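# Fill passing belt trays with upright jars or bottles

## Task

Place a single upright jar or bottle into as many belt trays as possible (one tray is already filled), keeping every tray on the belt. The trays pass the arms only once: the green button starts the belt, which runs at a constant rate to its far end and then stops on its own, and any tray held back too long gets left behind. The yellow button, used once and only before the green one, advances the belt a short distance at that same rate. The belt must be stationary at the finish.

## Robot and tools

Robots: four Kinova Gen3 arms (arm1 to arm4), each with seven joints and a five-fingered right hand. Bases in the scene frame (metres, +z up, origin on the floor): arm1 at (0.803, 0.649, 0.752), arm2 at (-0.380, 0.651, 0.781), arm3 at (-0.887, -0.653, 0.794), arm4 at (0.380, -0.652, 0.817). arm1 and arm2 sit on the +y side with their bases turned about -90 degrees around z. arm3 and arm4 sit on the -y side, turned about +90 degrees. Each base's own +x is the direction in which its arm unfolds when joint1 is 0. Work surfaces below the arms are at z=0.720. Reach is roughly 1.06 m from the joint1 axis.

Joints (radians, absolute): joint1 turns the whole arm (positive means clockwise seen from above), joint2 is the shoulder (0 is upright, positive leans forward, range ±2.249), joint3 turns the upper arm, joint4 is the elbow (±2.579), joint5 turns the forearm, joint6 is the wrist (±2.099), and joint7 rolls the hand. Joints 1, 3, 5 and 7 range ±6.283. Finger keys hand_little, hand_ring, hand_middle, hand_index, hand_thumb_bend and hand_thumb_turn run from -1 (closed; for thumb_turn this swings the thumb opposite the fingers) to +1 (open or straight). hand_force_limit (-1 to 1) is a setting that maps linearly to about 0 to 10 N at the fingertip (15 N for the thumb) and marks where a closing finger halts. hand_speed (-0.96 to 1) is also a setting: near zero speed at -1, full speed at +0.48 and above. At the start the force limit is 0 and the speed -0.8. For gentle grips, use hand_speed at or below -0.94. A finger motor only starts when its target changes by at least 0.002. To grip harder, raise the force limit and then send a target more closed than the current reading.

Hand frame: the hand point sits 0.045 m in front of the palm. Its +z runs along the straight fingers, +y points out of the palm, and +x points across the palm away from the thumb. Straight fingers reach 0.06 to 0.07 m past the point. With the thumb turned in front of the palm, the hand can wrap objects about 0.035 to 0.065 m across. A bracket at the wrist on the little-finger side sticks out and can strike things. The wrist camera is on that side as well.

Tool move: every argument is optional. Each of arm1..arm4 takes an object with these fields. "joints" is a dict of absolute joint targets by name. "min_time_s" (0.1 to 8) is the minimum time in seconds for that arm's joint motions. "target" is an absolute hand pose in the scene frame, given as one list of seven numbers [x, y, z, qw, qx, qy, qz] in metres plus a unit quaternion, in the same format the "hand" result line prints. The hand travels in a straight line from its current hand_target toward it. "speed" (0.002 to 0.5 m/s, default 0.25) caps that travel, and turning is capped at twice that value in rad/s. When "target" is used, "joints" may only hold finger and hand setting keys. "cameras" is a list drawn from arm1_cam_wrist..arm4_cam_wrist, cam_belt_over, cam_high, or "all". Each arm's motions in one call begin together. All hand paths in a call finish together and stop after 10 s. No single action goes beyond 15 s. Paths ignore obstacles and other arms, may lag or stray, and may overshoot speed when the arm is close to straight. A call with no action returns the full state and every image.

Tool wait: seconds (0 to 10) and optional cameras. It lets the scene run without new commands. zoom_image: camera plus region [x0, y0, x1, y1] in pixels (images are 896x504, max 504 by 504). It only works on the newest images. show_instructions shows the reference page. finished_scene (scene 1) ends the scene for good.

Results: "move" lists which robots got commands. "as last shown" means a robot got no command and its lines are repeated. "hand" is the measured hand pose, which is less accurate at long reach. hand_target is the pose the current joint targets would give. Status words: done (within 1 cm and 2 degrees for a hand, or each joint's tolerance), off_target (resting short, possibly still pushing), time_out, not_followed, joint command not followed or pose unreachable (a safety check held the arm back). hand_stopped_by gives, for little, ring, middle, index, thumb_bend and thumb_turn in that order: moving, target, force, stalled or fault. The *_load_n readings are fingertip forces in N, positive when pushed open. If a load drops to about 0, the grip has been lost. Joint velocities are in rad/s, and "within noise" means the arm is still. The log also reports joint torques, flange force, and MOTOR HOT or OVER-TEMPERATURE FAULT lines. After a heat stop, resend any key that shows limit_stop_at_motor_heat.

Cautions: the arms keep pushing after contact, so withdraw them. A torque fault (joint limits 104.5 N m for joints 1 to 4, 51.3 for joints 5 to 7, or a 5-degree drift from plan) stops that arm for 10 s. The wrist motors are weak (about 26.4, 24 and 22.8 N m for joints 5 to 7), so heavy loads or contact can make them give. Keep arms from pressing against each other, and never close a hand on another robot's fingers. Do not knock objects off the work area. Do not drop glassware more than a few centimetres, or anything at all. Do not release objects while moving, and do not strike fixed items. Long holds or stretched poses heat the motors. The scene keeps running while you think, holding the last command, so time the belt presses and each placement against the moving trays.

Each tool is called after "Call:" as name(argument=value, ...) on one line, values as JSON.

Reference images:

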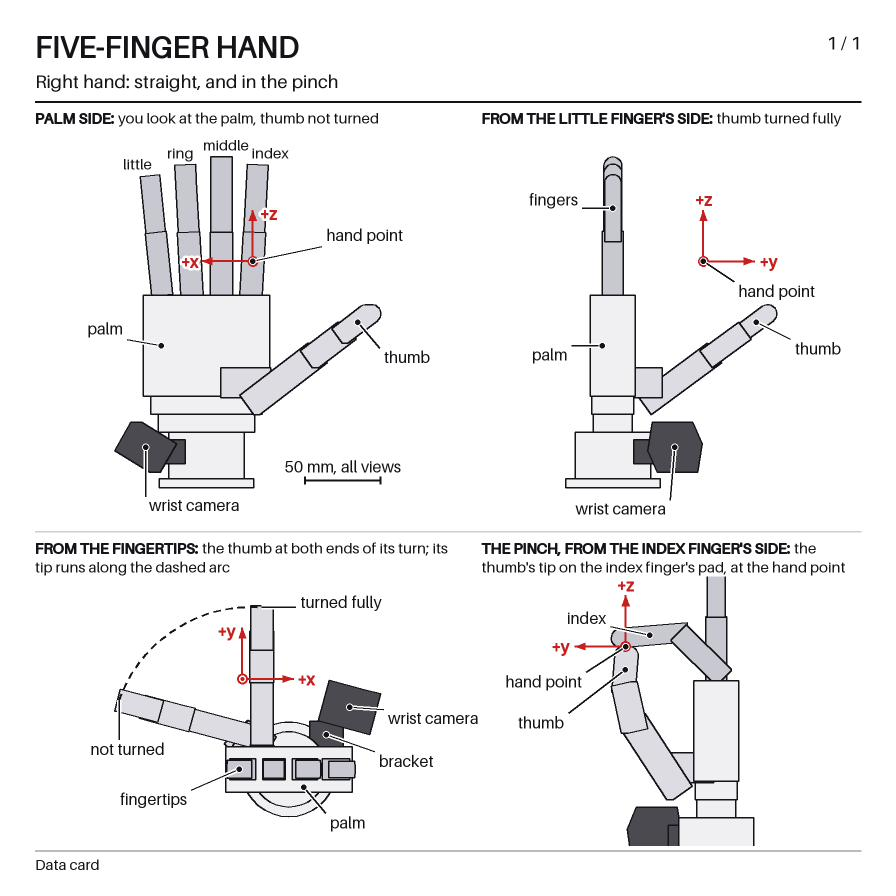

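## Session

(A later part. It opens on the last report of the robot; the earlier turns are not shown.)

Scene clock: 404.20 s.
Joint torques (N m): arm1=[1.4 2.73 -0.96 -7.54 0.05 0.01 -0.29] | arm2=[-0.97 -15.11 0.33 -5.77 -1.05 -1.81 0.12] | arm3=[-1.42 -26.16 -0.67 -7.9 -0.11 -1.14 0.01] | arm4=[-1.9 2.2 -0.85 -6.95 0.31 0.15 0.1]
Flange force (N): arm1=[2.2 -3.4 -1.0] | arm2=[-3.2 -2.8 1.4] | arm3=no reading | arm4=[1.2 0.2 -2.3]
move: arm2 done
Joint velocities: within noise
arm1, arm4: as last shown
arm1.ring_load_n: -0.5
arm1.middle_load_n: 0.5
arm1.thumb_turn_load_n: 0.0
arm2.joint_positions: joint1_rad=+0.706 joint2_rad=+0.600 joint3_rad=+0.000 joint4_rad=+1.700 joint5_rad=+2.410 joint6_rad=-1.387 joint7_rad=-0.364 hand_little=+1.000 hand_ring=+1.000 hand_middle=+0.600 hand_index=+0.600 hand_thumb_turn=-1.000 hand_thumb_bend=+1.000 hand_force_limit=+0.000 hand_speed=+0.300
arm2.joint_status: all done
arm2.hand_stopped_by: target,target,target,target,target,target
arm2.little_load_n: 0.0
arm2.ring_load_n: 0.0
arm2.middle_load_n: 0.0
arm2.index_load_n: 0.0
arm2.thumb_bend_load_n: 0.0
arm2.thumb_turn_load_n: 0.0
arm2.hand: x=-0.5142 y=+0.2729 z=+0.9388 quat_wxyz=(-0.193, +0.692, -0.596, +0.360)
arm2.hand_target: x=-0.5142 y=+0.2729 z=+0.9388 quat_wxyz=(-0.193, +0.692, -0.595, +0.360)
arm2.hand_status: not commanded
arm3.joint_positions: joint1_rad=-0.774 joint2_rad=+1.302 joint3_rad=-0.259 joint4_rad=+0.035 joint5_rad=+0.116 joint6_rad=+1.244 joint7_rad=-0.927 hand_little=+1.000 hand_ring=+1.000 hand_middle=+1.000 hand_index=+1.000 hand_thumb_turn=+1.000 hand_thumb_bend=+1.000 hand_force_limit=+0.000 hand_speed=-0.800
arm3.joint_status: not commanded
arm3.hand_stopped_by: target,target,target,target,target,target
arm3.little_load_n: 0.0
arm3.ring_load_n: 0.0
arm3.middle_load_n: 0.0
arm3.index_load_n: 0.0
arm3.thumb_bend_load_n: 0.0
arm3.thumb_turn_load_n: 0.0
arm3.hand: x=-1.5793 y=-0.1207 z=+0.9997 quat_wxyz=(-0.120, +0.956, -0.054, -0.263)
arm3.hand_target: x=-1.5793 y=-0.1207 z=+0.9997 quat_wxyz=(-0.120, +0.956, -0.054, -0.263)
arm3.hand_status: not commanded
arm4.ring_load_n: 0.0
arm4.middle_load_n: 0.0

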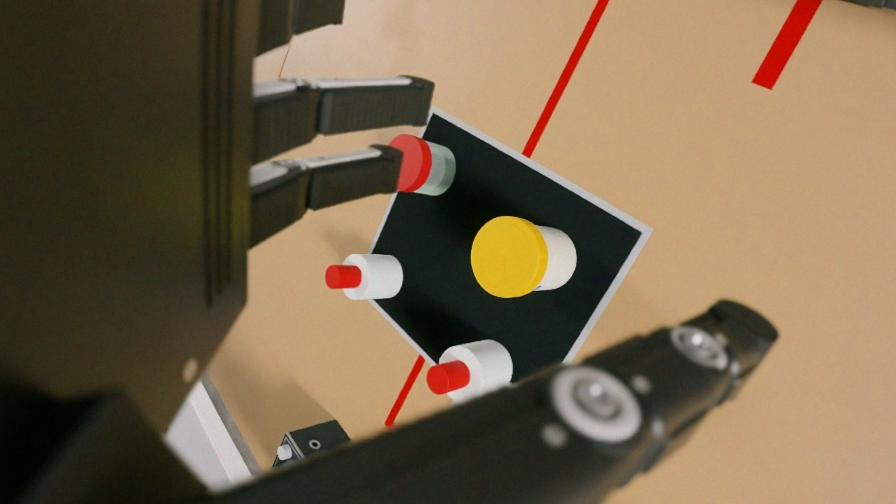

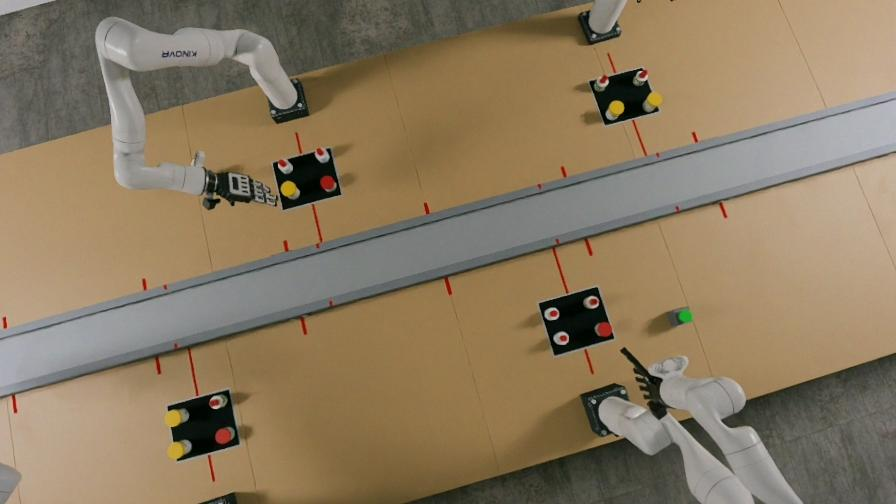

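Call:
move(arm2={"target": [-0.434, 0.330, 0.84, 0.35355, -0.61237, 0.61237, -0.35355], "speed": 0.15}, cameras=["arm2_cam_wrist", "cam_high"])

Scene clock: 435.43 s.
Joint torques (N m): arm1=[1.45 2.77 -0.97 -7.54 -0.01 -0.01 -0.27] | arm2=[-0.95 -16.06 -0.04 -2.97 -0.63 -2.45 0.12] | arm3=[-1.43 -26.14 -0.59 -7.91 -0.12 -1.18 -0.03] | arm4=[-1.92 2.17 -0.87 -6.91 0.32 0.15 0.11]
Flange force (N): arm1=[2.3 -3.5 -1.1] | arm2=[-3.5 -2.9 1.7] | arm3=no reading | arm4=[1.0 0.2 -2.4]
move: arm2 done
Joint velocities: within noise
arm1, arm4: as last shown
arm1.ring_load_n: 0.0
arm1.middle_load_n: 0.0
arm2.joint_positions: joint1_rad=+0.669 joint2_rad=+0.877 joint3_rad=-0.021 joint4_rad=+1.804 joint5_rad=+2.376 joint6_rad=-1.347 joint7_rad=-0.379 hand_little=+1.000 hand_ring=+1.000 hand_middle=+0.600 hand_index=+0.600 hand_thumb_turn=-1.000 hand_thumb_bend=+1.000 hand_force_limit=+0.000 hand_speed=+0.300
arm2.joint_status: not commanded
arm2.hand_stopped_by: target,target,target,target,target,target
arm2.little_load_n: 0.0
arm2.ring_load_n: 0.0
arm2.middle_load_n: 0.0
arm2.index_load_n: 0.0
arm2.thumb_bend_load_n: 0.0
arm2.thumb_turn_load_n: 0.0
arm2.hand: x=-0.4340 y=+0.3300 z=+0.8400 quat_wxyz=(-0.354, +0.612, -0.612, +0.354)
arm2.hand_target: x=-0.4340 y=+0.3300 z=+0.8400 quat_wxyz=(-0.354, +0.612, -0.612, +0.354)
arm2.hand_status: done (0.000 m and 0.0 deg from the pose sent, 0.140 m and 20.7 deg at the start)
arm3.joint_positions: joint1_rad=-0.774 joint2_rad=+1.302 joint3_rad=-0.259 joint4_rad=+0.035 joint5_rad=+0.116 joint6_rad=+1.244 joint7_rad=-0.927 hand_little=+1.000 hand_ring=+1.000 hand_middle=+1.000 hand_index=+1.000 hand_thumb_turn=+1.000 hand_thumb_bend=+1.000 hand_force_limit=+0.000 hand_speed=-0.800
arm3.joint_status: not commanded
arm3.hand_stopped_by: target,target,target,target,target,target
arm3.little_load_n: 0.0
arm3.ring_load_n: 0.5
arm3.middle_load_n: 0.0
arm3.index_load_n: 0.0
arm3.thumb_bend_load_n: -0.5
arm3.thumb_turn_load_n: -0.5
arm3.hand: x=-1.5793 y=-0.1207 z=+0.9997 quat_wxyz=(-0.120, +0.956, -0.054, -0.263)
arm3.hand_target: x=-1.5793 y=-0.1207 z=+0.9997 quat_wxyz=(-0.120, +0.956, -0.054, -0.263)
arm3.hand_status: not commanded

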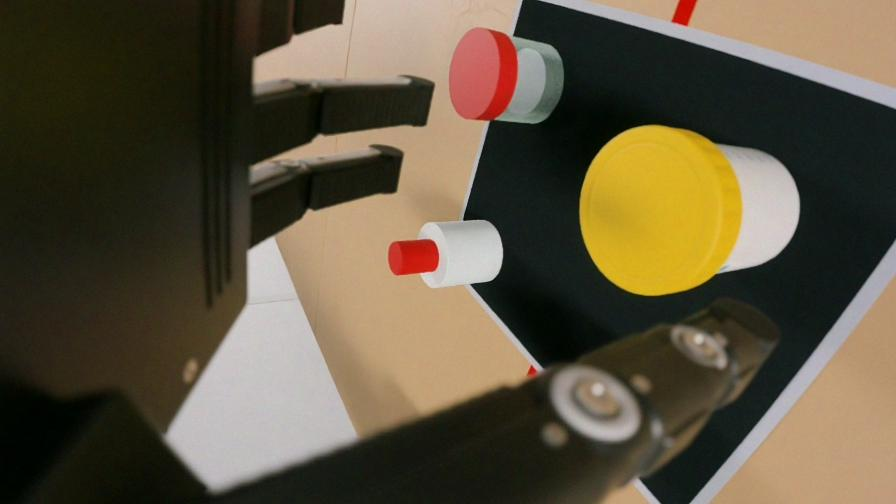

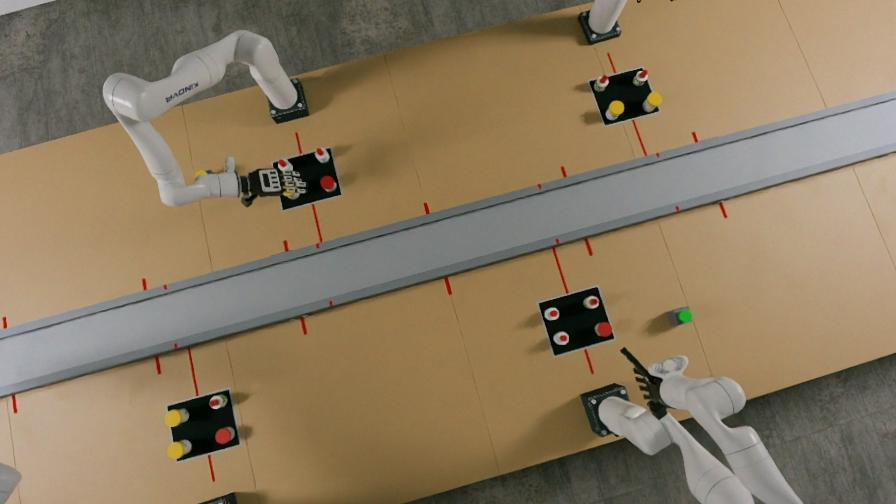

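Call:
move(arm2={"target": [-0.431, 0.330, 0.762, 0.35355, -0.61237, 0.61237, -0.35355], "speed": 0.08}, cameras=["arm2_cam_wrist"])

Call:
move(arm2={"joints": {"hand_thumb_bend": 0.5, "hand_speed": -0.6}}, cameras=["arm2_cam_wrist"])

Scene clock: 444.90 s.
Joint torques (N m): arm1=[1.38 2.69 -0.97 -7.58 0.04 0.03 -0.3] | arm2=[-0.98 -16.79 -0.28 -1.88 -0.41 -2.49 0.08] | arm3=[-1.45 -26.16 -0.69 -7.91 -0.11 -1.15 -0.01] | arm4=[-1.94 2.15 -0.89 -6.9 0.32 0.17 0.08]
Flange force (N): arm1=[2.1 -3.5 -0.8] | arm2=[-3.6 -3.6 1.4] | arm3=no reading | arm4=[0.9 0.0 -2.4]
move: arm2 done
Joint velocities: within noise
arm1, arm4: as last shown
arm2.joint_positions: joint1_rad=+0.672 joint2_rad=+1.052 joint3_rad=-0.033 joint4_rad=+1.779 joint5_rad=+2.352 joint6_rad=-1.232 joint7_rad=-0.278 hand_little=+1.000 hand_ring=+1.000 hand_middle=+0.600 hand_index=+0.600 hand_thumb_turn=-1.000 hand_thumb_bend=+1.000 hand_force_limit=+0.000 hand_speed=+0.300
arm2.joint_status: not commanded
arm2.hand_stopped_by: target,target,target,target,target,target
arm2.little_load_n: 0.0
arm2.ring_load_n: 0.0
arm2.middle_load_n: 0.0
arm2.index_load_n: 0.0
arm2.thumb_bend_load_n: 0.0
arm2.thumb_turn_load_n: 0.0
arm2.hand: x=-0.4310 y=+0.3300 z=+0.7620 quat_wxyz=(-0.354, +0.612, -0.612, +0.354)
arm2.hand_target: x=-0.4310 y=+0.3300 z=+0.7620 quat_wxyz=(-0.354, +0.612, -0.612, +0.354)
arm2.hand_status: done (0.000 m and 0.0 deg from the pose sent, 0.078 m and 0.0 deg at the start)
arm3.joint_positions: joint1_rad=-0.774 joint2_rad=+1.302 joint3_rad=-0.259 joint4_rad=+0.035 joint5_rad=+0.116 joint6_rad=+1.244 joint7_rad=-0.927 hand_little=+1.000 hand_ring=+1.000 hand_middle=+1.000 hand_index=+1.000 hand_thumb_turn=+1.000 hand_thumb_bend=+1.000 hand_force_limit=+0.000 hand_speed=-0.800
arm3.joint_status: not commanded
arm3.hand_stopped_by: target,target,target,target,target,target
arm3.little_load_n: 0.0
arm3.ring_load_n: 0.0
arm3.middle_load_n: 0.0
arm3.index_load_n: 0.0
arm3.thumb_bend_load_n: 0.0
arm3.thumb_turn_load_n: -0.5
arm3.hand: x=-1.5793 y=-0.1207 z=+0.9997 quat_wxyz=(-0.120, +0.956, -0.054, -0.263)
arm3.hand_target: x=-1.5793 y=-0.1207 z=+0.9997 quat_wxyz=(-0.120, +0.956, -0.054, -0.263)
arm3.hand_status: not commanded
arm4.middle_load_n: -0.5

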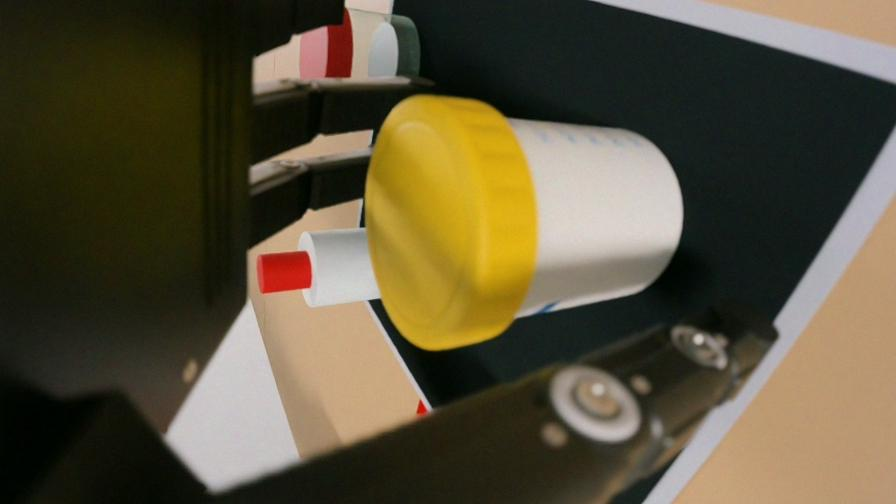

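Scene clock: 446.27 s.
Joint torques (N m): arm1=[1.47 2.76 -0.91 -7.56 0.02 0.02 -0.28] | arm2=[-1.01 -16.84 -0.26 -1.89 -0.44 -2.49 0.1] | arm3=[-1.43 -26.16 -0.67 -7.9 -0.12 -1.18 -0.02] | arm4=[-1.88 2.15 -0.87 -6.95 0.31 0.17 0.11]
Flange force (N): arm1=[2.3 -3.3 -0.9] | arm2=[-3.6 -3.5 1.4] | arm3=no reading | arm4=[1.0 0.2 -2.2]
move: arm2 done
Joint velocities: within noise
arm1, arm4: as last shown
arm2.joint_positions: joint1_rad=+0.672 joint2_rad=+1.052 joint3_rad=-0.033 joint4_rad=+1.779 joint5_rad=+2.352 joint6_rad=-1.232 joint7_rad=-0.278 hand_little=+1.000 hand_ring=+1.000 hand_middle=+0.600 hand_index=+0.600 hand_thumb_turn=-1.000 hand_thumb_bend=+0.500 hand_force_limit=+0.000 hand_speed=-0.600
arm2.joint_status: all done
arm2.hand_stopped_by: target,target,target,target,target,target
arm2.little_load_n: 0.0
arm2.ring_load_n: 0.0
arm2.middle_load_n: 0.0
arm2.index_load_n: 0.0
arm2.thumb_bend_load_n: 0.0
arm2.thumb_turn_load_n: 0.0
arm2.hand: x=-0.4310 y=+0.3300 z=+0.7620 quat_wxyz=(-0.354, +0.612, -0.612, +0.354)
arm2.hand_target: x=-0.4310 y=+0.3300 z=+0.7620 quat_wxyz=(-0.354, +0.612, -0.612, +0.354)
arm2.hand_status: not commanded
arm3.joint_positions: joint1_rad=-0.774 joint2_rad=+1.302 joint3_rad=-0.259 joint4_rad=+0.035 joint5_rad=+0.116 joint6_rad=+1.244 joint7_rad=-0.927 hand_little=+1.000 hand_ring=+1.000 hand_middle=+1.000 hand_index=+1.000 hand_thumb_turn=+1.000 hand_thumb_bend=+1.000 hand_force_limit=+0.000 hand_speed=-0.800
arm3.joint_status: not commanded
arm3.hand_stopped_by: target,target,target,target,target,target
arm3.little_load_n: 0.0
arm3.ring_load_n: 0.0
arm3.middle_load_n: 0.5
arm3.index_load_n: 0.0
arm3.thumb_bend_load_n: 0.0
arm3.thumb_turn_load_n: 0.0
arm3.hand: x=-1.5793 y=-0.1207 z=+0.9997 quat_wxyz=(-0.120, +0.956, -0.054, -0.263)
arm3.hand_target: x=-1.5793 y=-0.1207 z=+0.9997 quat_wxyz=(-0.120, +0.956, -0.054, -0.263)
arm3.hand_status: not commanded
arm4.ring_load_n: -0.5
arm4.middle_load_n: 0.0

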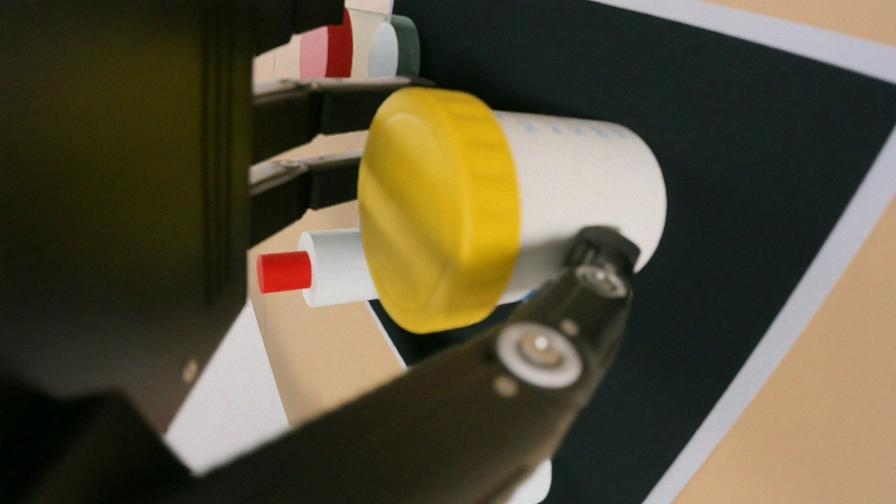

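Call:
move(arm2={"joints": {"hand_index": 0.0, "hand_middle": 0.0, "hand_speed": -0.85}}, cameras=["arm2_cam_wrist"])

Scene clock: 452.53 s.
Joint torques (N m): arm1=[1.35 2.77 -0.95 -7.51 0.03 0 -0.31] | arm2=[-0.61 -15.42 0.97 -3 -0.2 -0.8 0.28] | arm3=[-1.39 -26.18 -0.65 -7.89 -0.12 -1.15 -0.04] | arm4=[-1.9 2.13 -0.87 -6.91 0.3 0.17 0.11]
Flange force (N): arm1=[2.4 -3.5 -1.1] | arm2=[-4.4 -9.5 -0.5] | arm3=no reading | arm4=[0.9 0.1 -2.3]
move: arm2 off_target
Joint velocities: within noise
arm1.joint_positions: joint1_rad=-0.145 joint2_rad=-0.523 joint3_rad=+0.080 joint4_rad=+1.989 joint5_rad=+0.022 joint6_rad=+1.707 joint7_rad=-1.721 hand_little=+1.000 hand_ring=+1.000 hand_middle=+1.000 hand_index=+1.000 hand_thumb_turn=+1.000 hand_thumb_bend=+1.000 hand_force_limit=+0.000 hand_speed=-0.800
arm1.joint_status: not commanded
arm1.hand_stopped_by: target,target,target,target,target,target
arm1.little_load_n: 0.0
arm1.ring_load_n: 0.0
arm1.middle_load_n: 0.0
arm1.index_load_n: 0.0
arm1.thumb_bend_load_n: -0.5
arm1.thumb_turn_load_n: 0.0
arm1.hand: x=+0.8403 y=+0.5161 z=+1.1103 quat_wxyz=(+0.012, -0.717, -0.697, -0.019)
arm1.hand_target: x=+0.8403 y=+0.5161 z=+1.1103 quat_wxyz=(+0.012, -0.717, -0.697, -0.019)
arm1.hand_status: not commanded
arm2.joint_positions: joint1_rad=+0.672 joint2_rad=+1.052 joint3_rad=-0.033 joint4_rad=+1.779 joint5_rad=+2.352 joint6_rad=-1.232 joint7_rad=-0.278 hand_little=+1.000 hand_ring=+1.000 hand_middle=+0.130 hand_index=+0.089 hand_thumb_turn=-1.000 hand_thumb_bend=+0.502 hand_force_limit=+0.000 hand_speed=-0.850
arm2.joint_status: hand_middle off_target (ended at +0.130, target +0.000); hand_index off_target (ended at +0.089, target +0.000); the others done
arm2.hand_stopped_by: target,target,force,force,target,target
arm2.little_load_n: 0.0
arm2.ring_load_n: 0.0
arm2.middle_load_n: 4.5
arm2.index_load_n: 6.0
arm2.thumb_bend_load_n: 7.0
arm2.thumb_turn_load_n: 0.0
arm2.hand: x=-0.4310 y=+0.3300 z=+0.7620 quat_wxyz=(-0.354, +0.612, -0.612, +0.354)
arm2.hand_target: x=-0.4310 y=+0.3300 z=+0.7620 quat_wxyz=(-0.354, +0.612, -0.612, +0.354)
arm2.hand_status: not commanded
arm3.joint_positions: joint1_rad=-0.774 joint2_rad=+1.302 joint3_rad=-0.259 joint4_rad=+0.035 joint5_rad=+0.116 joint6_rad=+1.244 joint7_rad=-0.927 hand_little=+1.000 hand_ring=+1.000 hand_middle=+1.000 hand_index=+1.000 hand_thumb_turn=+1.000 hand_thumb_bend=+1.000 hand_force_limit=+0.000 hand_speed=-0.800
arm3.joint_status: not commanded
arm3.hand_stopped_by: target,target,target,target,target,target
arm3.little_load_n: 0.0
arm3.ring_load_n: 0.0
arm3.middle_load_n: 0.0
arm3.index_load_n: 0.0
arm3.thumb_bend_load_n: 0.0
arm3.thumb_turn_load_n: 0.0
arm3.hand: x=-1.5793 y=-0.1207 z=+0.9997 quat_wxyz=(-0.120, +0.956, -0.054, -0.263)
arm3.hand_target: x=-1.5793 y=-0.1207 z=+0.9997 quat_wxyz=(-0.120, +0.956, -0.054, -0.263)
arm3.hand_status: not commanded
arm4.joint_positions: joint1_rad=-0.223 joint2_rad=-0.511 joint3_rad=+0.217 joint4_rad=+2.360 joint5_rad=+0.103 joint6_rad=+1.301 joint7_rad=-1.642 hand_little=+1.000 hand_ring=+1.000 hand_middle=+1.000 hand_index=+1.000 hand_thumb_turn=+1.000 hand_thumb_bend=+1.000 hand_force_limit=+0.000 hand_speed=-0.800
arm4.joint_status: not commanded
arm4.hand_stopped_by: target,target,target,target,target,target
arm4.little_load_n: 0.0
arm4.ring_load_n: 0.0
arm4.middle_load_n: 0.0
arm4.index_load_n: 0.0
arm4.thumb_bend_load_n: 0.0
arm4.thumb_turn_load_n: 0.0
arm4.hand: x=+0.3630 y=-0.5264 z=+1.0582 quat_wxyz=(+0.001, +0.715, -0.699, +0.002)
arm4.hand_target: x=+0.3630 y=-0.5264 z=+1.0582 quat_wxyz=(+0.001, +0.715, -0.699, +0.002)
arm4.hand_status: not commanded

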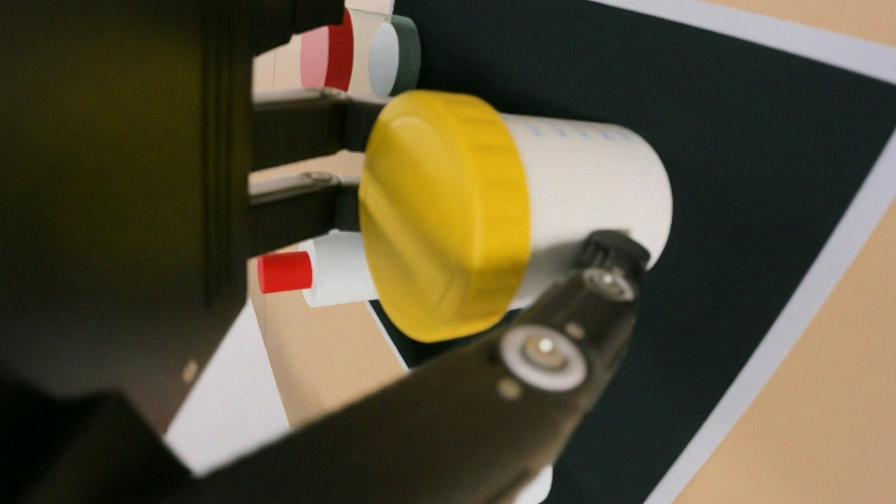

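Call:
move(arm2={"target": [-0.431, 0.330, 0.85, 0.35355, -0.61237, 0.61237, -0.35355], "speed": 0.08}, cameras=["arm2_cam_wrist", "cam_high"])

Scene clock: 458.37 s.
Joint torques (N m): arm1=[1.43 2.68 -0.87 -7.52 0.06 -0.03 -0.26] | arm2=[-0.94 -15.95 -0.08 -3.11 -0.68 -2.46 0.08] | arm3=[-1.39 -26.14 -0.62 -7.92 -0.13 -1.13 -0.02] | arm4=[-1.91 2.14 -0.89 -6.89 0.32 0.14 0.1]
Flange force (N): arm1=[2.2 -3.0 -1.2] | arm2=[-3.6 -2.6 1.8] | arm3=no reading | arm4=[0.9 0.0 -2.5]
move: arm2 done
Joint velocities: within noise
arm1, arm4: as last shown
arm1.thumb_bend_load_n: 0.0
arm2.joint_positions: joint1_rad=+0.665 joint2_rad=+0.853 joint3_rad=-0.023 joint4_rad=+1.811 joint5_rad=+2.374 joint6_rad=-1.356 joint7_rad=-0.392 hand_little=+1.000 hand_ring=+1.000 hand_middle=+0.130 hand_index=+0.089 hand_thumb_turn=-1.000 hand_thumb_bend=+0.502 hand_force_limit=+0.000 hand_speed=-0.850
arm2.joint_status: not commanded
arm2.hand_stopped_by: target,target,force,force,target,target
arm2.little_load_n: -0.5
arm2.ring_load_n: 0.0
arm2.middle_load_n: 3.5
arm2.index_load_n: 5.0
arm2.thumb_bend_load_n: 9.0
arm2.thumb_turn_load_n: -0.5
arm2.hand: x=-0.4310 y=+0.3300 z=+0.8500 quat_wxyz=(-0.354, +0.612, -0.612, +0.354)
arm2.hand_target: x=-0.4310 y=+0.3300 z=+0.8500 quat_wxyz=(-0.354, +0.612, -0.612, +0.354)
arm2.hand_status: done (0.000 m and 0.0 deg from the pose sent, 0.088 m and 0.0 deg at the start)
arm3.joint_positions: joint1_rad=-0.774 joint2_rad=+1.302 joint3_rad=-0.259 joint4_rad=+0.035 joint5_rad=+0.116 joint6_rad=+1.244 joint7_rad=-0.927 hand_little=+1.000 hand_ring=+1.000 hand_middle=+1.000 hand_index=+1.000 hand_thumb_turn=+1.000 hand_thumb_bend=+1.000 hand_force_limit=+0.000 hand_speed=-0.800
arm3.joint_status: not commanded
arm3.hand_stopped_by: target,target,target,target,target,target
arm3.little_load_n: 0.0
arm3.ring_load_n: 0.0
arm3.middle_load_n: 0.0
arm3.index_load_n: 0.0
arm3.thumb_bend_load_n: -0.5
arm3.thumb_turn_load_n: 0.0
arm3.hand: x=-1.5793 y=-0.1207 z=+0.9997 quat_wxyz=(-0.120, +0.956, -0.054, -0.263)
arm3.hand_target: x=-1.5793 y=-0.1207 z=+0.9997 quat_wxyz=(-0.120, +0.956, -0.054, -0.263)
arm3.hand_status: not commanded

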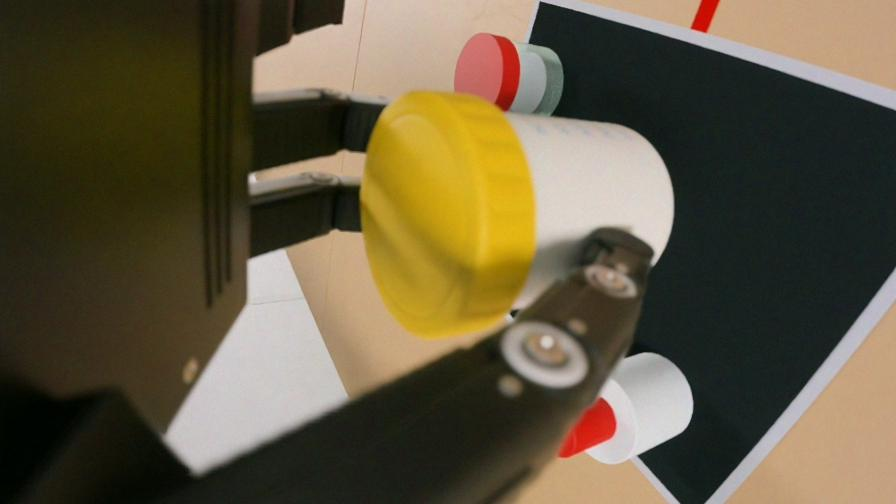

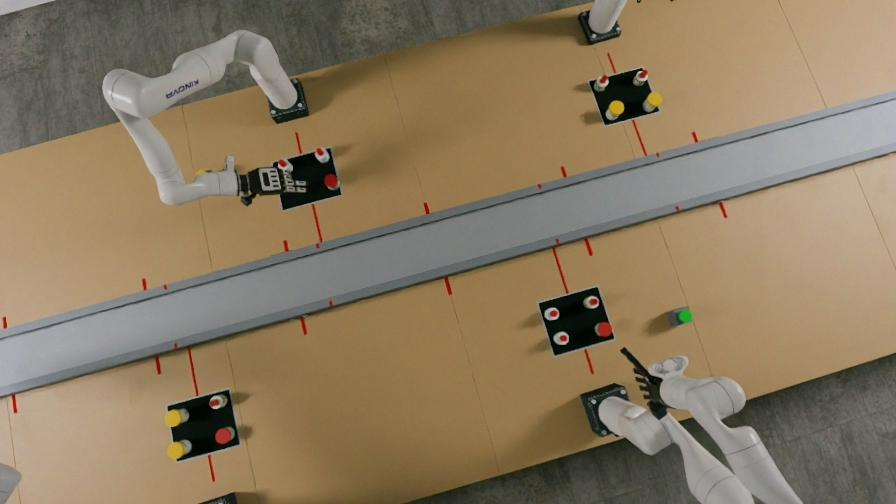

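Call:
move(arm2={"target": [-0.30, 0.20, 0.95, 0.19134, -0.33141, 0.8001, -0.46194], "speed": 0.25}, cameras=["arm2_cam_wrist", "cam_high"])

Call:
move(arm2={"target": [-0.242, 0.009, 0.95, 0.19134, -0.33141, 0.8001, -0.46194], "speed": 0.25}, cameras=["arm2_cam_wrist", "cam_high"])

Scene clock: 498.80 s.
Joint torques (N m): arm1=[1.38 2.7 -1 -7.52 0.06 0.02 -0.28] | arm2=[-0.97 -11.82 -0.18 -5.25 -0.66 -2.35 0.1] | arm3=[-1.45 -26.17 -0.65 -7.88 -0.12 -1.15 -0.02] | arm4=[-1.89 2.15 -0.87 -6.91 0.31 0.14 0.12]
Flange force (N): arm1=[2.1 -3.5 -1.1] | arm2=[-2.6 -1.3 -2.4] | arm3=no reading | arm4=[1.0 0.2 -2.4]
move: arm2 done
Joint velocities: within noise
arm1, arm4: as last shown
arm2.joint_positions: joint1_rad=+0.431 joint2_rad=+0.448 joint3_rad=-0.173 joint4_rad=+2.242 joint5_rad=+1.389 joint6_rad=-0.818 joint7_rad=-0.506 hand_little=+1.000 hand_ring=+1.000 hand_middle=+0.130 hand_index=+0.089 hand_thumb_turn=-1.000 hand_thumb_bend=+0.502 hand_force_limit=+0.000 hand_speed=-0.850
arm2.joint_status: not commanded
arm2.hand_stopped_by: target,target,force,force,target,target
arm2.little_load_n: 0.0
arm2.ring_load_n: 0.0
arm2.middle_load_n: 4.0
arm2.index_load_n: 4.5
arm2.thumb_bend_load_n: 9.0
arm2.thumb_turn_load_n: 0.0
arm2.hand: x=-0.3000 y=+0.2000 z=+0.9500 quat_wxyz=(-0.191, +0.331, -0.800, +0.462)
arm2.hand_target: x=-0.3000 y=+0.2000 z=+0.9500 quat_wxyz=(-0.191, +0.331, -0.800, +0.462)
arm2.hand_status: done (0.000 m and 0.0 deg from the pose sent, 0.210 m and 45.0 deg at the start)
arm3.joint_positions: joint1_rad=-0.774 joint2_rad=+1.302 joint3_rad=-0.259 joint4_rad=+0.035 joint5_rad=+0.116 joint6_rad=+1.244 joint7_rad=-0.927 hand_little=+1.000 hand_ring=+1.000 hand_middle=+1.000 hand_index=+1.000 hand_thumb_turn=+1.000 hand_thumb_bend=+1.000 hand_force_limit=+0.000 hand_speed=-0.800
arm3.joint_status: not commanded
arm3.hand_stopped_by: target,target,target,target,target,target
arm3.little_load_n: 0.0
arm3.ring_load_n: 0.0
arm3.middle_load_n: 0.0
arm3.index_load_n: 0.0
arm3.thumb_bend_load_n: 0.0
arm3.thumb_turn_load_n: 0.0
arm3.hand: x=-1.5793 y=-0.1207 z=+0.9997 quat_wxyz=(-0.120, +0.956, -0.054, -0.263)
arm3.hand_target: x=-1.5793 y=-0.1207 z=+0.9997 quat_wxyz=(-0.120, +0.956, -0.054, -0.263)
arm3.hand_status: not commanded

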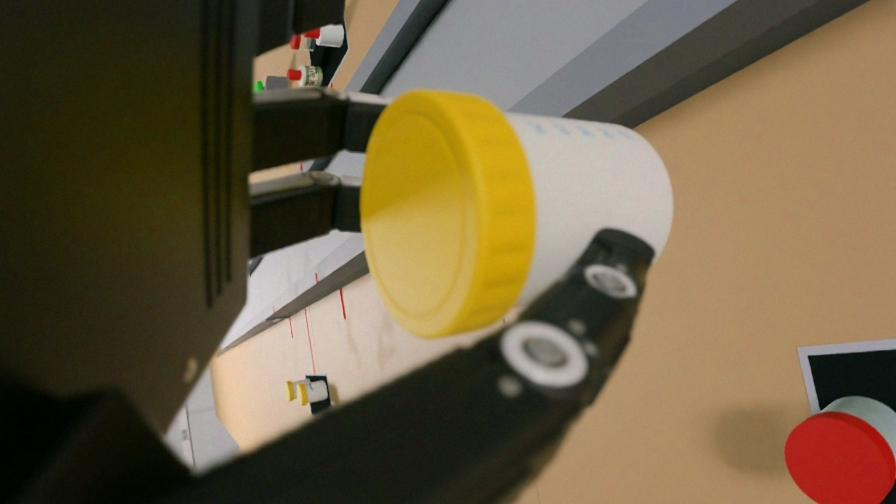

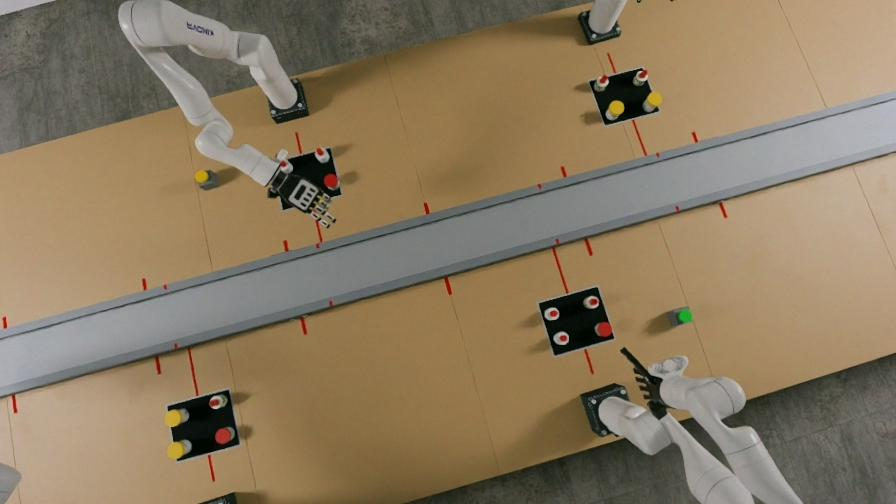

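Scene clock: 500.30 s.
Joint torques (N m): arm1=[1.39 2.74 -0.89 -7.58 0.02 0.07 -0.29] | arm2=[-0.98 -18.35 -0.98 -7.63 -0.89 -1.78 0.1] | arm3=[-1.47 -26.11 -0.63 -7.92 -0.11 -1.16 0.02] | arm4=[-1.87 2.21 -0.84 -6.95 0.31 0.17 0.1]
Flange force (N): arm1=[2.2 -3.2 -0.7] | arm2=[-3.9 1.3 -2.9] | arm3=no reading | arm4=[1.2 0.3 -2.3]
move: arm2 done
Joint velocities: within noise
arm1, arm4: as last shown
arm1.thumb_bend_load_n: -0.5
arm2.joint_positions: joint1_rad=+0.196 joint2_rad=+0.706 joint3_rad=-0.200 joint4_rad=+1.664 joint5_rad=+1.559 joint6_rad=-0.606 joint7_rad=-0.934 hand_little=+1.000 hand_ring=+1.000 hand_middle=+0.130 hand_index=+0.089 hand_thumb_turn=-1.000 hand_thumb_bend=+0.502 hand_force_limit=+0.000 hand_speed=-0.850
arm2.joint_status: not commanded
arm2.hand_stopped_by: target,target,force,force,target,target
arm2.little_load_n: 0.0
arm2.ring_load_n: 0.0
arm2.middle_load_n: 3.5
arm2.index_load_n: 4.5
arm2.thumb_bend_load_n: 9.0
arm2.thumb_turn_load_n: 0.0
arm2.hand: x=-0.2420 y=+0.0090 z=+0.9500 quat_wxyz=(-0.191, +0.331, -0.800, +0.462)
arm2.hand_target: x=-0.2420 y=+0.0090 z=+0.9500 quat_wxyz=(-0.191, +0.331, -0.800, +0.462)
arm2.hand_status: done (0.000 m and 0.0 deg from the pose sent, 0.200 m and 0.0 deg at the start)
arm3.joint_positions: joint1_rad=-0.774 joint2_rad=+1.302 joint3_rad=-0.259 joint4_rad=+0.035 joint5_rad=+0.116 joint6_rad=+1.244 joint7_rad=-0.927 hand_little=+1.000 hand_ring=+1.000 hand_middle=+1.000 hand_index=+1.000 hand_thumb_turn=+1.000 hand_thumb_bend=+1.000 hand_force_limit=+0.000 hand_speed=-0.800
arm3.joint_status: not commanded
arm3.hand_stopped_by: target,target,target,target,target,target
arm3.little_load_n: 0.0
arm3.ring_load_n: 0.0
arm3.middle_load_n: 0.0
arm3.index_load_n: 0.0
arm3.thumb_bend_load_n: 0.0
arm3.thumb_turn_load_n: 0.0
arm3.hand: x=-1.5793 y=-0.1207 z=+0.9997 quat_wxyz=(-0.120, +0.956, -0.054, -0.263)
arm3.hand_target: x=-1.5793 y=-0.1207 z=+0.9997 quat_wxyz=(-0.120, +0.956, -0.054, -0.263)
arm3.hand_status: not commanded
arm4.index_load_n: 0.5

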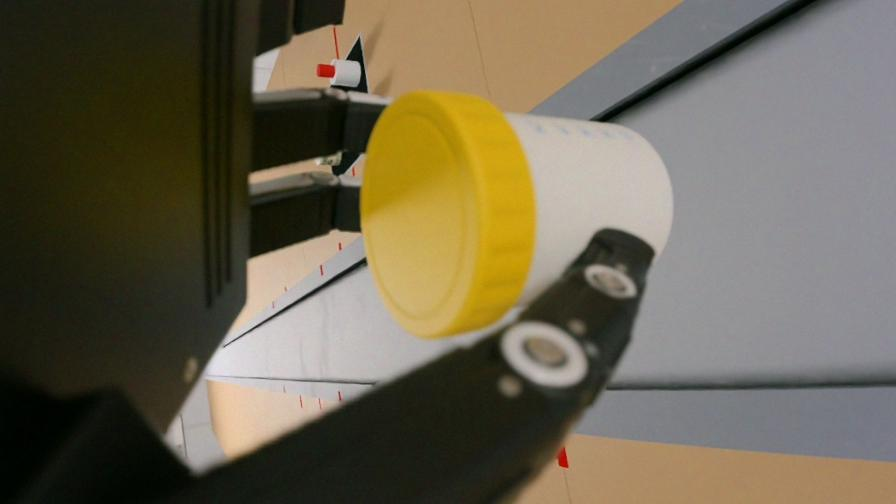

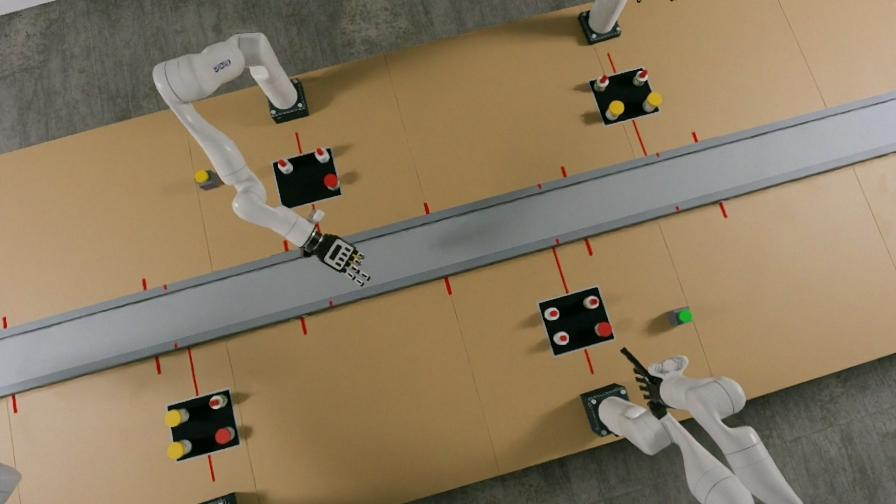

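Call:
move(arm2={"target": [-0.242, 0.009, 0.825, 0.19134, -0.33141, 0.8001, -0.46194], "speed": 0.1})

Call:
move(arm2={"target": [-0.242, 0.009, 0.812, 0.19134, -0.33141, 0.8001, -0.46194], "speed": 0.02})

Call:
move(arm2={"target": [-0.242, 0.009, 0.804, 0.19134, -0.33141, 0.8001, -0.46194], "speed": 0.02}, cameras=["arm2_cam_wrist"])

Scene clock: 508.93 s.
Joint torques (N m): arm1=[1.43 2.69 -1.04 -7.48 0.07 0 -0.29] | arm2=[-0.94 -19.63 -1.66 -5.8 -0.48 -2.39 0.08] | arm3=[-1.44 -26.22 -0.64 -7.92 -0.11 -1.17 -0.01] | arm4=[-1.9 2.19 -0.89 -6.89 0.33 0.15 0.08]
Flange force (N): arm1=[2.0 -3.7 -1.3] | arm2=[-1.9 -1.5 -3.6] | arm3=no reading | arm4=[1.1 0.0 -2.5]
move: arm2 done
Joint velocities: within noise
arm1, arm4: as last shown
arm1.little_load_n: 0.5
arm1.thumb_bend_load_n: 0.0
arm2.joint_positions: joint1_rad=+0.210 joint2_rad=+0.950 joint3_rad=-0.224 joint4_rad=+1.696 joint5_rad=+1.239 joint6_rad=-0.633 joint7_rad=-0.470 hand_little=+1.000 hand_ring=+1.000 hand_middle=+0.130 hand_index=+0.089 hand_thumb_turn=-1.000 hand_thumb_bend=+0.502 hand_force_limit=+0.000 hand_speed=-0.850
arm2.joint_status: not commanded
arm2.hand_stopped_by: target,target,force,force,target,target
arm2.little_load_n: 0.0
arm2.ring_load_n: 0.0
arm2.middle_load_n: 3.5
arm2.index_load_n: 4.5
arm2.thumb_bend_load_n: 8.5
arm2.thumb_turn_load_n: 0.0
arm2.hand: x=-0.2420 y=+0.0090 z=+0.8250 quat_wxyz=(-0.191, +0.331, -0.800, +0.462)
arm2.hand_target: x=-0.2420 y=+0.0090 z=+0.8250 quat_wxyz=(-0.191, +0.331, -0.800, +0.462)
arm2.hand_status: done (0.000 m and 0.0 deg from the pose sent, 0.125 m and 0.0 deg at the start)
arm3.joint_positions: joint1_rad=-0.774 joint2_rad=+1.302 joint3_rad=-0.259 joint4_rad=+0.035 joint5_rad=+0.116 joint6_rad=+1.244 joint7_rad=-0.927 hand_little=+1.000 hand_ring=+1.000 hand_middle=+1.000 hand_index=+1.000 hand_thumb_turn=+1.000 hand_thumb_bend=+1.000 hand_force_limit=+0.000 hand_speed=-0.800
arm3.joint_status: not commanded
arm3.hand_stopped_by: target,target,target,target,target,target
arm3.little_load_n: 0.0
arm3.ring_load_n: 0.0
arm3.middle_load_n: 0.0
arm3.index_load_n: 0.0
arm3.thumb_bend_load_n: 0.0
arm3.thumb_turn_load_n: 0.0
arm3.hand: x=-1.5793 y=-0.1207 z=+0.9997 quat_wxyz=(-0.120, +0.956, -0.054, -0.263)
arm3.hand_target: x=-1.5793 y=-0.1207 z=+0.9997 quat_wxyz=(-0.120, +0.956, -0.054, -0.263)
arm3.hand_status: not commanded
arm4.index_load_n: 0.0
pictures: none

Scene clock: 510.07 s.
Joint torques (N m): arm1=[1.41 2.68 -0.95 -7.51 0.02 0.04 -0.3] | arm2=[-0.95 -19.78 -1.65 -5.67 -0.43 -2.4 0.07] | arm3=[-1.47 -26.15 -0.68 -7.91 -0.08 -1.15 -0.04] | arm4=[-1.9 2.13 -0.9 -6.91 0.32 0.14 0.11]
Flange force (N): arm1=[2.0 -3.4 -1.0] | arm2=[-1.9 -1.5 -3.6] | arm3=no reading | arm4=[0.9 0.0 -2.4]
move: arm2 done
Joint velocities: within noise
arm1, arm4: as last shown
arm1.little_load_n: 0.0
arm2.joint_positions: joint1_rad=+0.208 joint2_rad=+0.977 joint3_rad=-0.221 joint4_rad=+1.693 joint5_rad=+1.214 joint6_rad=-0.642 joint7_rad=-0.434 hand_little=+1.000 hand_ring=+1.000 hand_middle=+0.130 hand_index=+0.089 hand_thumb_turn=-1.000 hand_thumb_bend=+0.502 hand_force_limit=+0.000 hand_speed=-0.850
arm2.joint_status: not commanded
arm2.hand_stopped_by: target,target,force,force,target,target
arm2.little_load_n: 0.0
arm2.ring_load_n: 0.0
arm2.middle_load_n: 3.5
arm2.index_load_n: 4.5
arm2.thumb_bend_load_n: 9.0
arm2.thumb_turn_load_n: 0.0
arm2.hand: x=-0.2420 y=+0.0090 z=+0.8120 quat_wxyz=(-0.191, +0.331, -0.800, +0.462)
arm2.hand_target: x=-0.2420 y=+0.0090 z=+0.8120 quat_wxyz=(-0.191, +0.331, -0.800, +0.462)
arm2.hand_status: done (0.000 m and 0.0 deg from the pose sent, 0.013 m and 0.0 deg at the start)
arm3.joint_positions: joint1_rad=-0.774 joint2_rad=+1.302 joint3_rad=-0.259 joint4_rad=+0.035 joint5_rad=+0.116 joint6_rad=+1.244 joint7_rad=-0.927 hand_little=+1.000 hand_ring=+1.000 hand_middle=+1.000 hand_index=+1.000 hand_thumb_turn=+1.000 hand_thumb_bend=+1.000 hand_force_limit=+0.000 hand_speed=-0.800
arm3.joint_status: not commanded
arm3.hand_stopped_by: target,target,target,target,target,target
arm3.little_load_n: 0.0
arm3.ring_load_n: 0.0
arm3.middle_load_n: 0.0
arm3.index_load_n: 0.0
arm3.thumb_bend_load_n: 0.0
arm3.thumb_turn_load_n: 0.0
arm3.hand: x=-1.5793 y=-0.1207 z=+0.9997 quat_wxyz=(-0.120, +0.956, -0.054, -0.263)
arm3.hand_target: x=-1.5793 y=-0.1207 z=+0.9997 quat_wxyz=(-0.120, +0.956, -0.054, -0.263)
arm3.hand_status: not commanded
arm4.thumb_bend_load_n: -0.5
pictures: none

Scene clock: 511.03 s.
Joint torques (N m): arm1=[1.28 2.71 -1.02 -7.4 0.03 0.02 -0.31] | arm2=[-0.51 -14.11 0.97 -3.49 0.06 -0.16 0.32] | arm3=[-1.4 -26.15 -0.64 -7.89 -0.12 -1.19 -0.02] | arm4=[-1.92 2.16 -0.86 -6.9 0.29 0.15 0.11]
Flange force (N): arm1=[2.0 -3.7 -1.5] | arm2=[-3.0 -10.1 -9.2] | arm3=no reading | arm4=[1.0 0.1 -2.4]
move: arm2 done
Joint velocities: within noise
arm1, arm4: as last shown
arm2.joint_positions: joint1_rad=+0.207 joint2_rad=+0.994 joint3_rad=-0.219 joint4_rad=+1.691 joint5_rad=+1.200 joint6_rad=-0.648 joint7_rad=-0.412 hand_little=+1.000 hand_ring=+1.000 hand_middle=+0.130 hand_index=+0.089 hand_thumb_turn=-1.000 hand_thumb_bend=+0.502 hand_force_limit=+0.000 hand_speed=-0.850
arm2.joint_status: not commanded
arm2.hand_stopped_by: target,target,force,force,target,target
arm2.little_load_n: 0.0
arm2.ring_load_n: 0.0
arm2.middle_load_n: 4.0
arm2.index_load_n: 5.5
arm2.thumb_bend_load_n: 7.5
arm2.thumb_turn_load_n: 0.0
arm2.hand: x=-0.2420 y=+0.0090 z=+0.8040 quat_wxyz=(-0.191, +0.331, -0.800, +0.462)
arm2.hand_target: x=-0.2420 y=+0.0090 z=+0.8040 quat_wxyz=(-0.191, +0.331, -0.800, +0.462)
arm2.hand_status: done (0.000 m and 0.0 deg from the pose sent, 0.008 m and 0.0 deg at the start)
arm3.joint_positions: joint1_rad=-0.774 joint2_rad=+1.302 joint3_rad=-0.259 joint4_rad=+0.035 joint5_rad=+0.116 joint6_rad=+1.244 joint7_rad=-0.927 hand_little=+1.000 hand_ring=+1.000 hand_middle=+1.000 hand_index=+1.000 hand_thumb_turn=+1.000 hand_thumb_bend=+1.000 hand_force_limit=+0.000 hand_speed=-0.800
arm3.joint_status: not commanded
arm3.hand_stopped_by: target,target,target,target,target,target
arm3.little_load_n: 0.0
arm3.ring_load_n: 0.0
arm3.middle_load_n: 0.0
arm3.index_load_n: 0.0
arm3.thumb_bend_load_n: 0.0
arm3.thumb_turn_load_n: -0.5
arm3.hand: x=-1.5793 y=-0.1207 z=+0.9997 quat_wxyz=(-0.120, +0.956, -0.054, -0.263)
arm3.hand_target: x=-1.5793 y=-0.1207 z=+0.9997 quat_wxyz=(-0.120, +0.956, -0.054, -0.263)
arm3.hand_status: not commanded
arm4.index_load_n: 0.5
arm4.thumb_bend_load_n: 0.0

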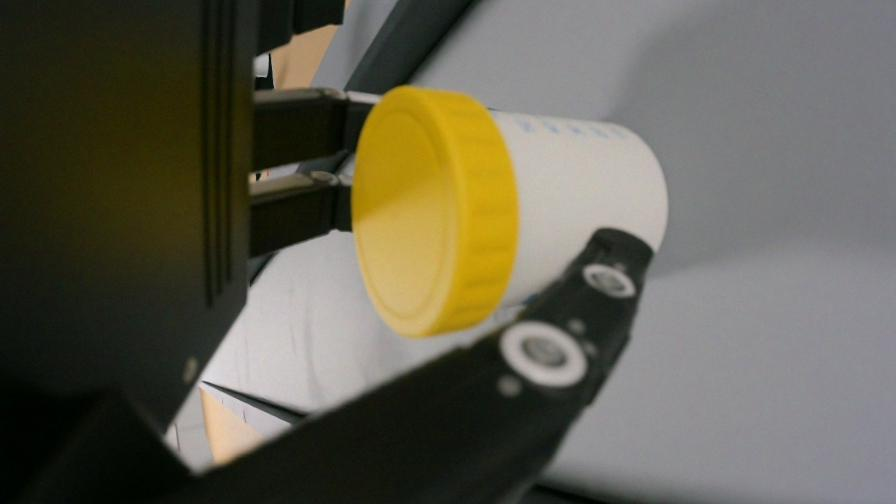

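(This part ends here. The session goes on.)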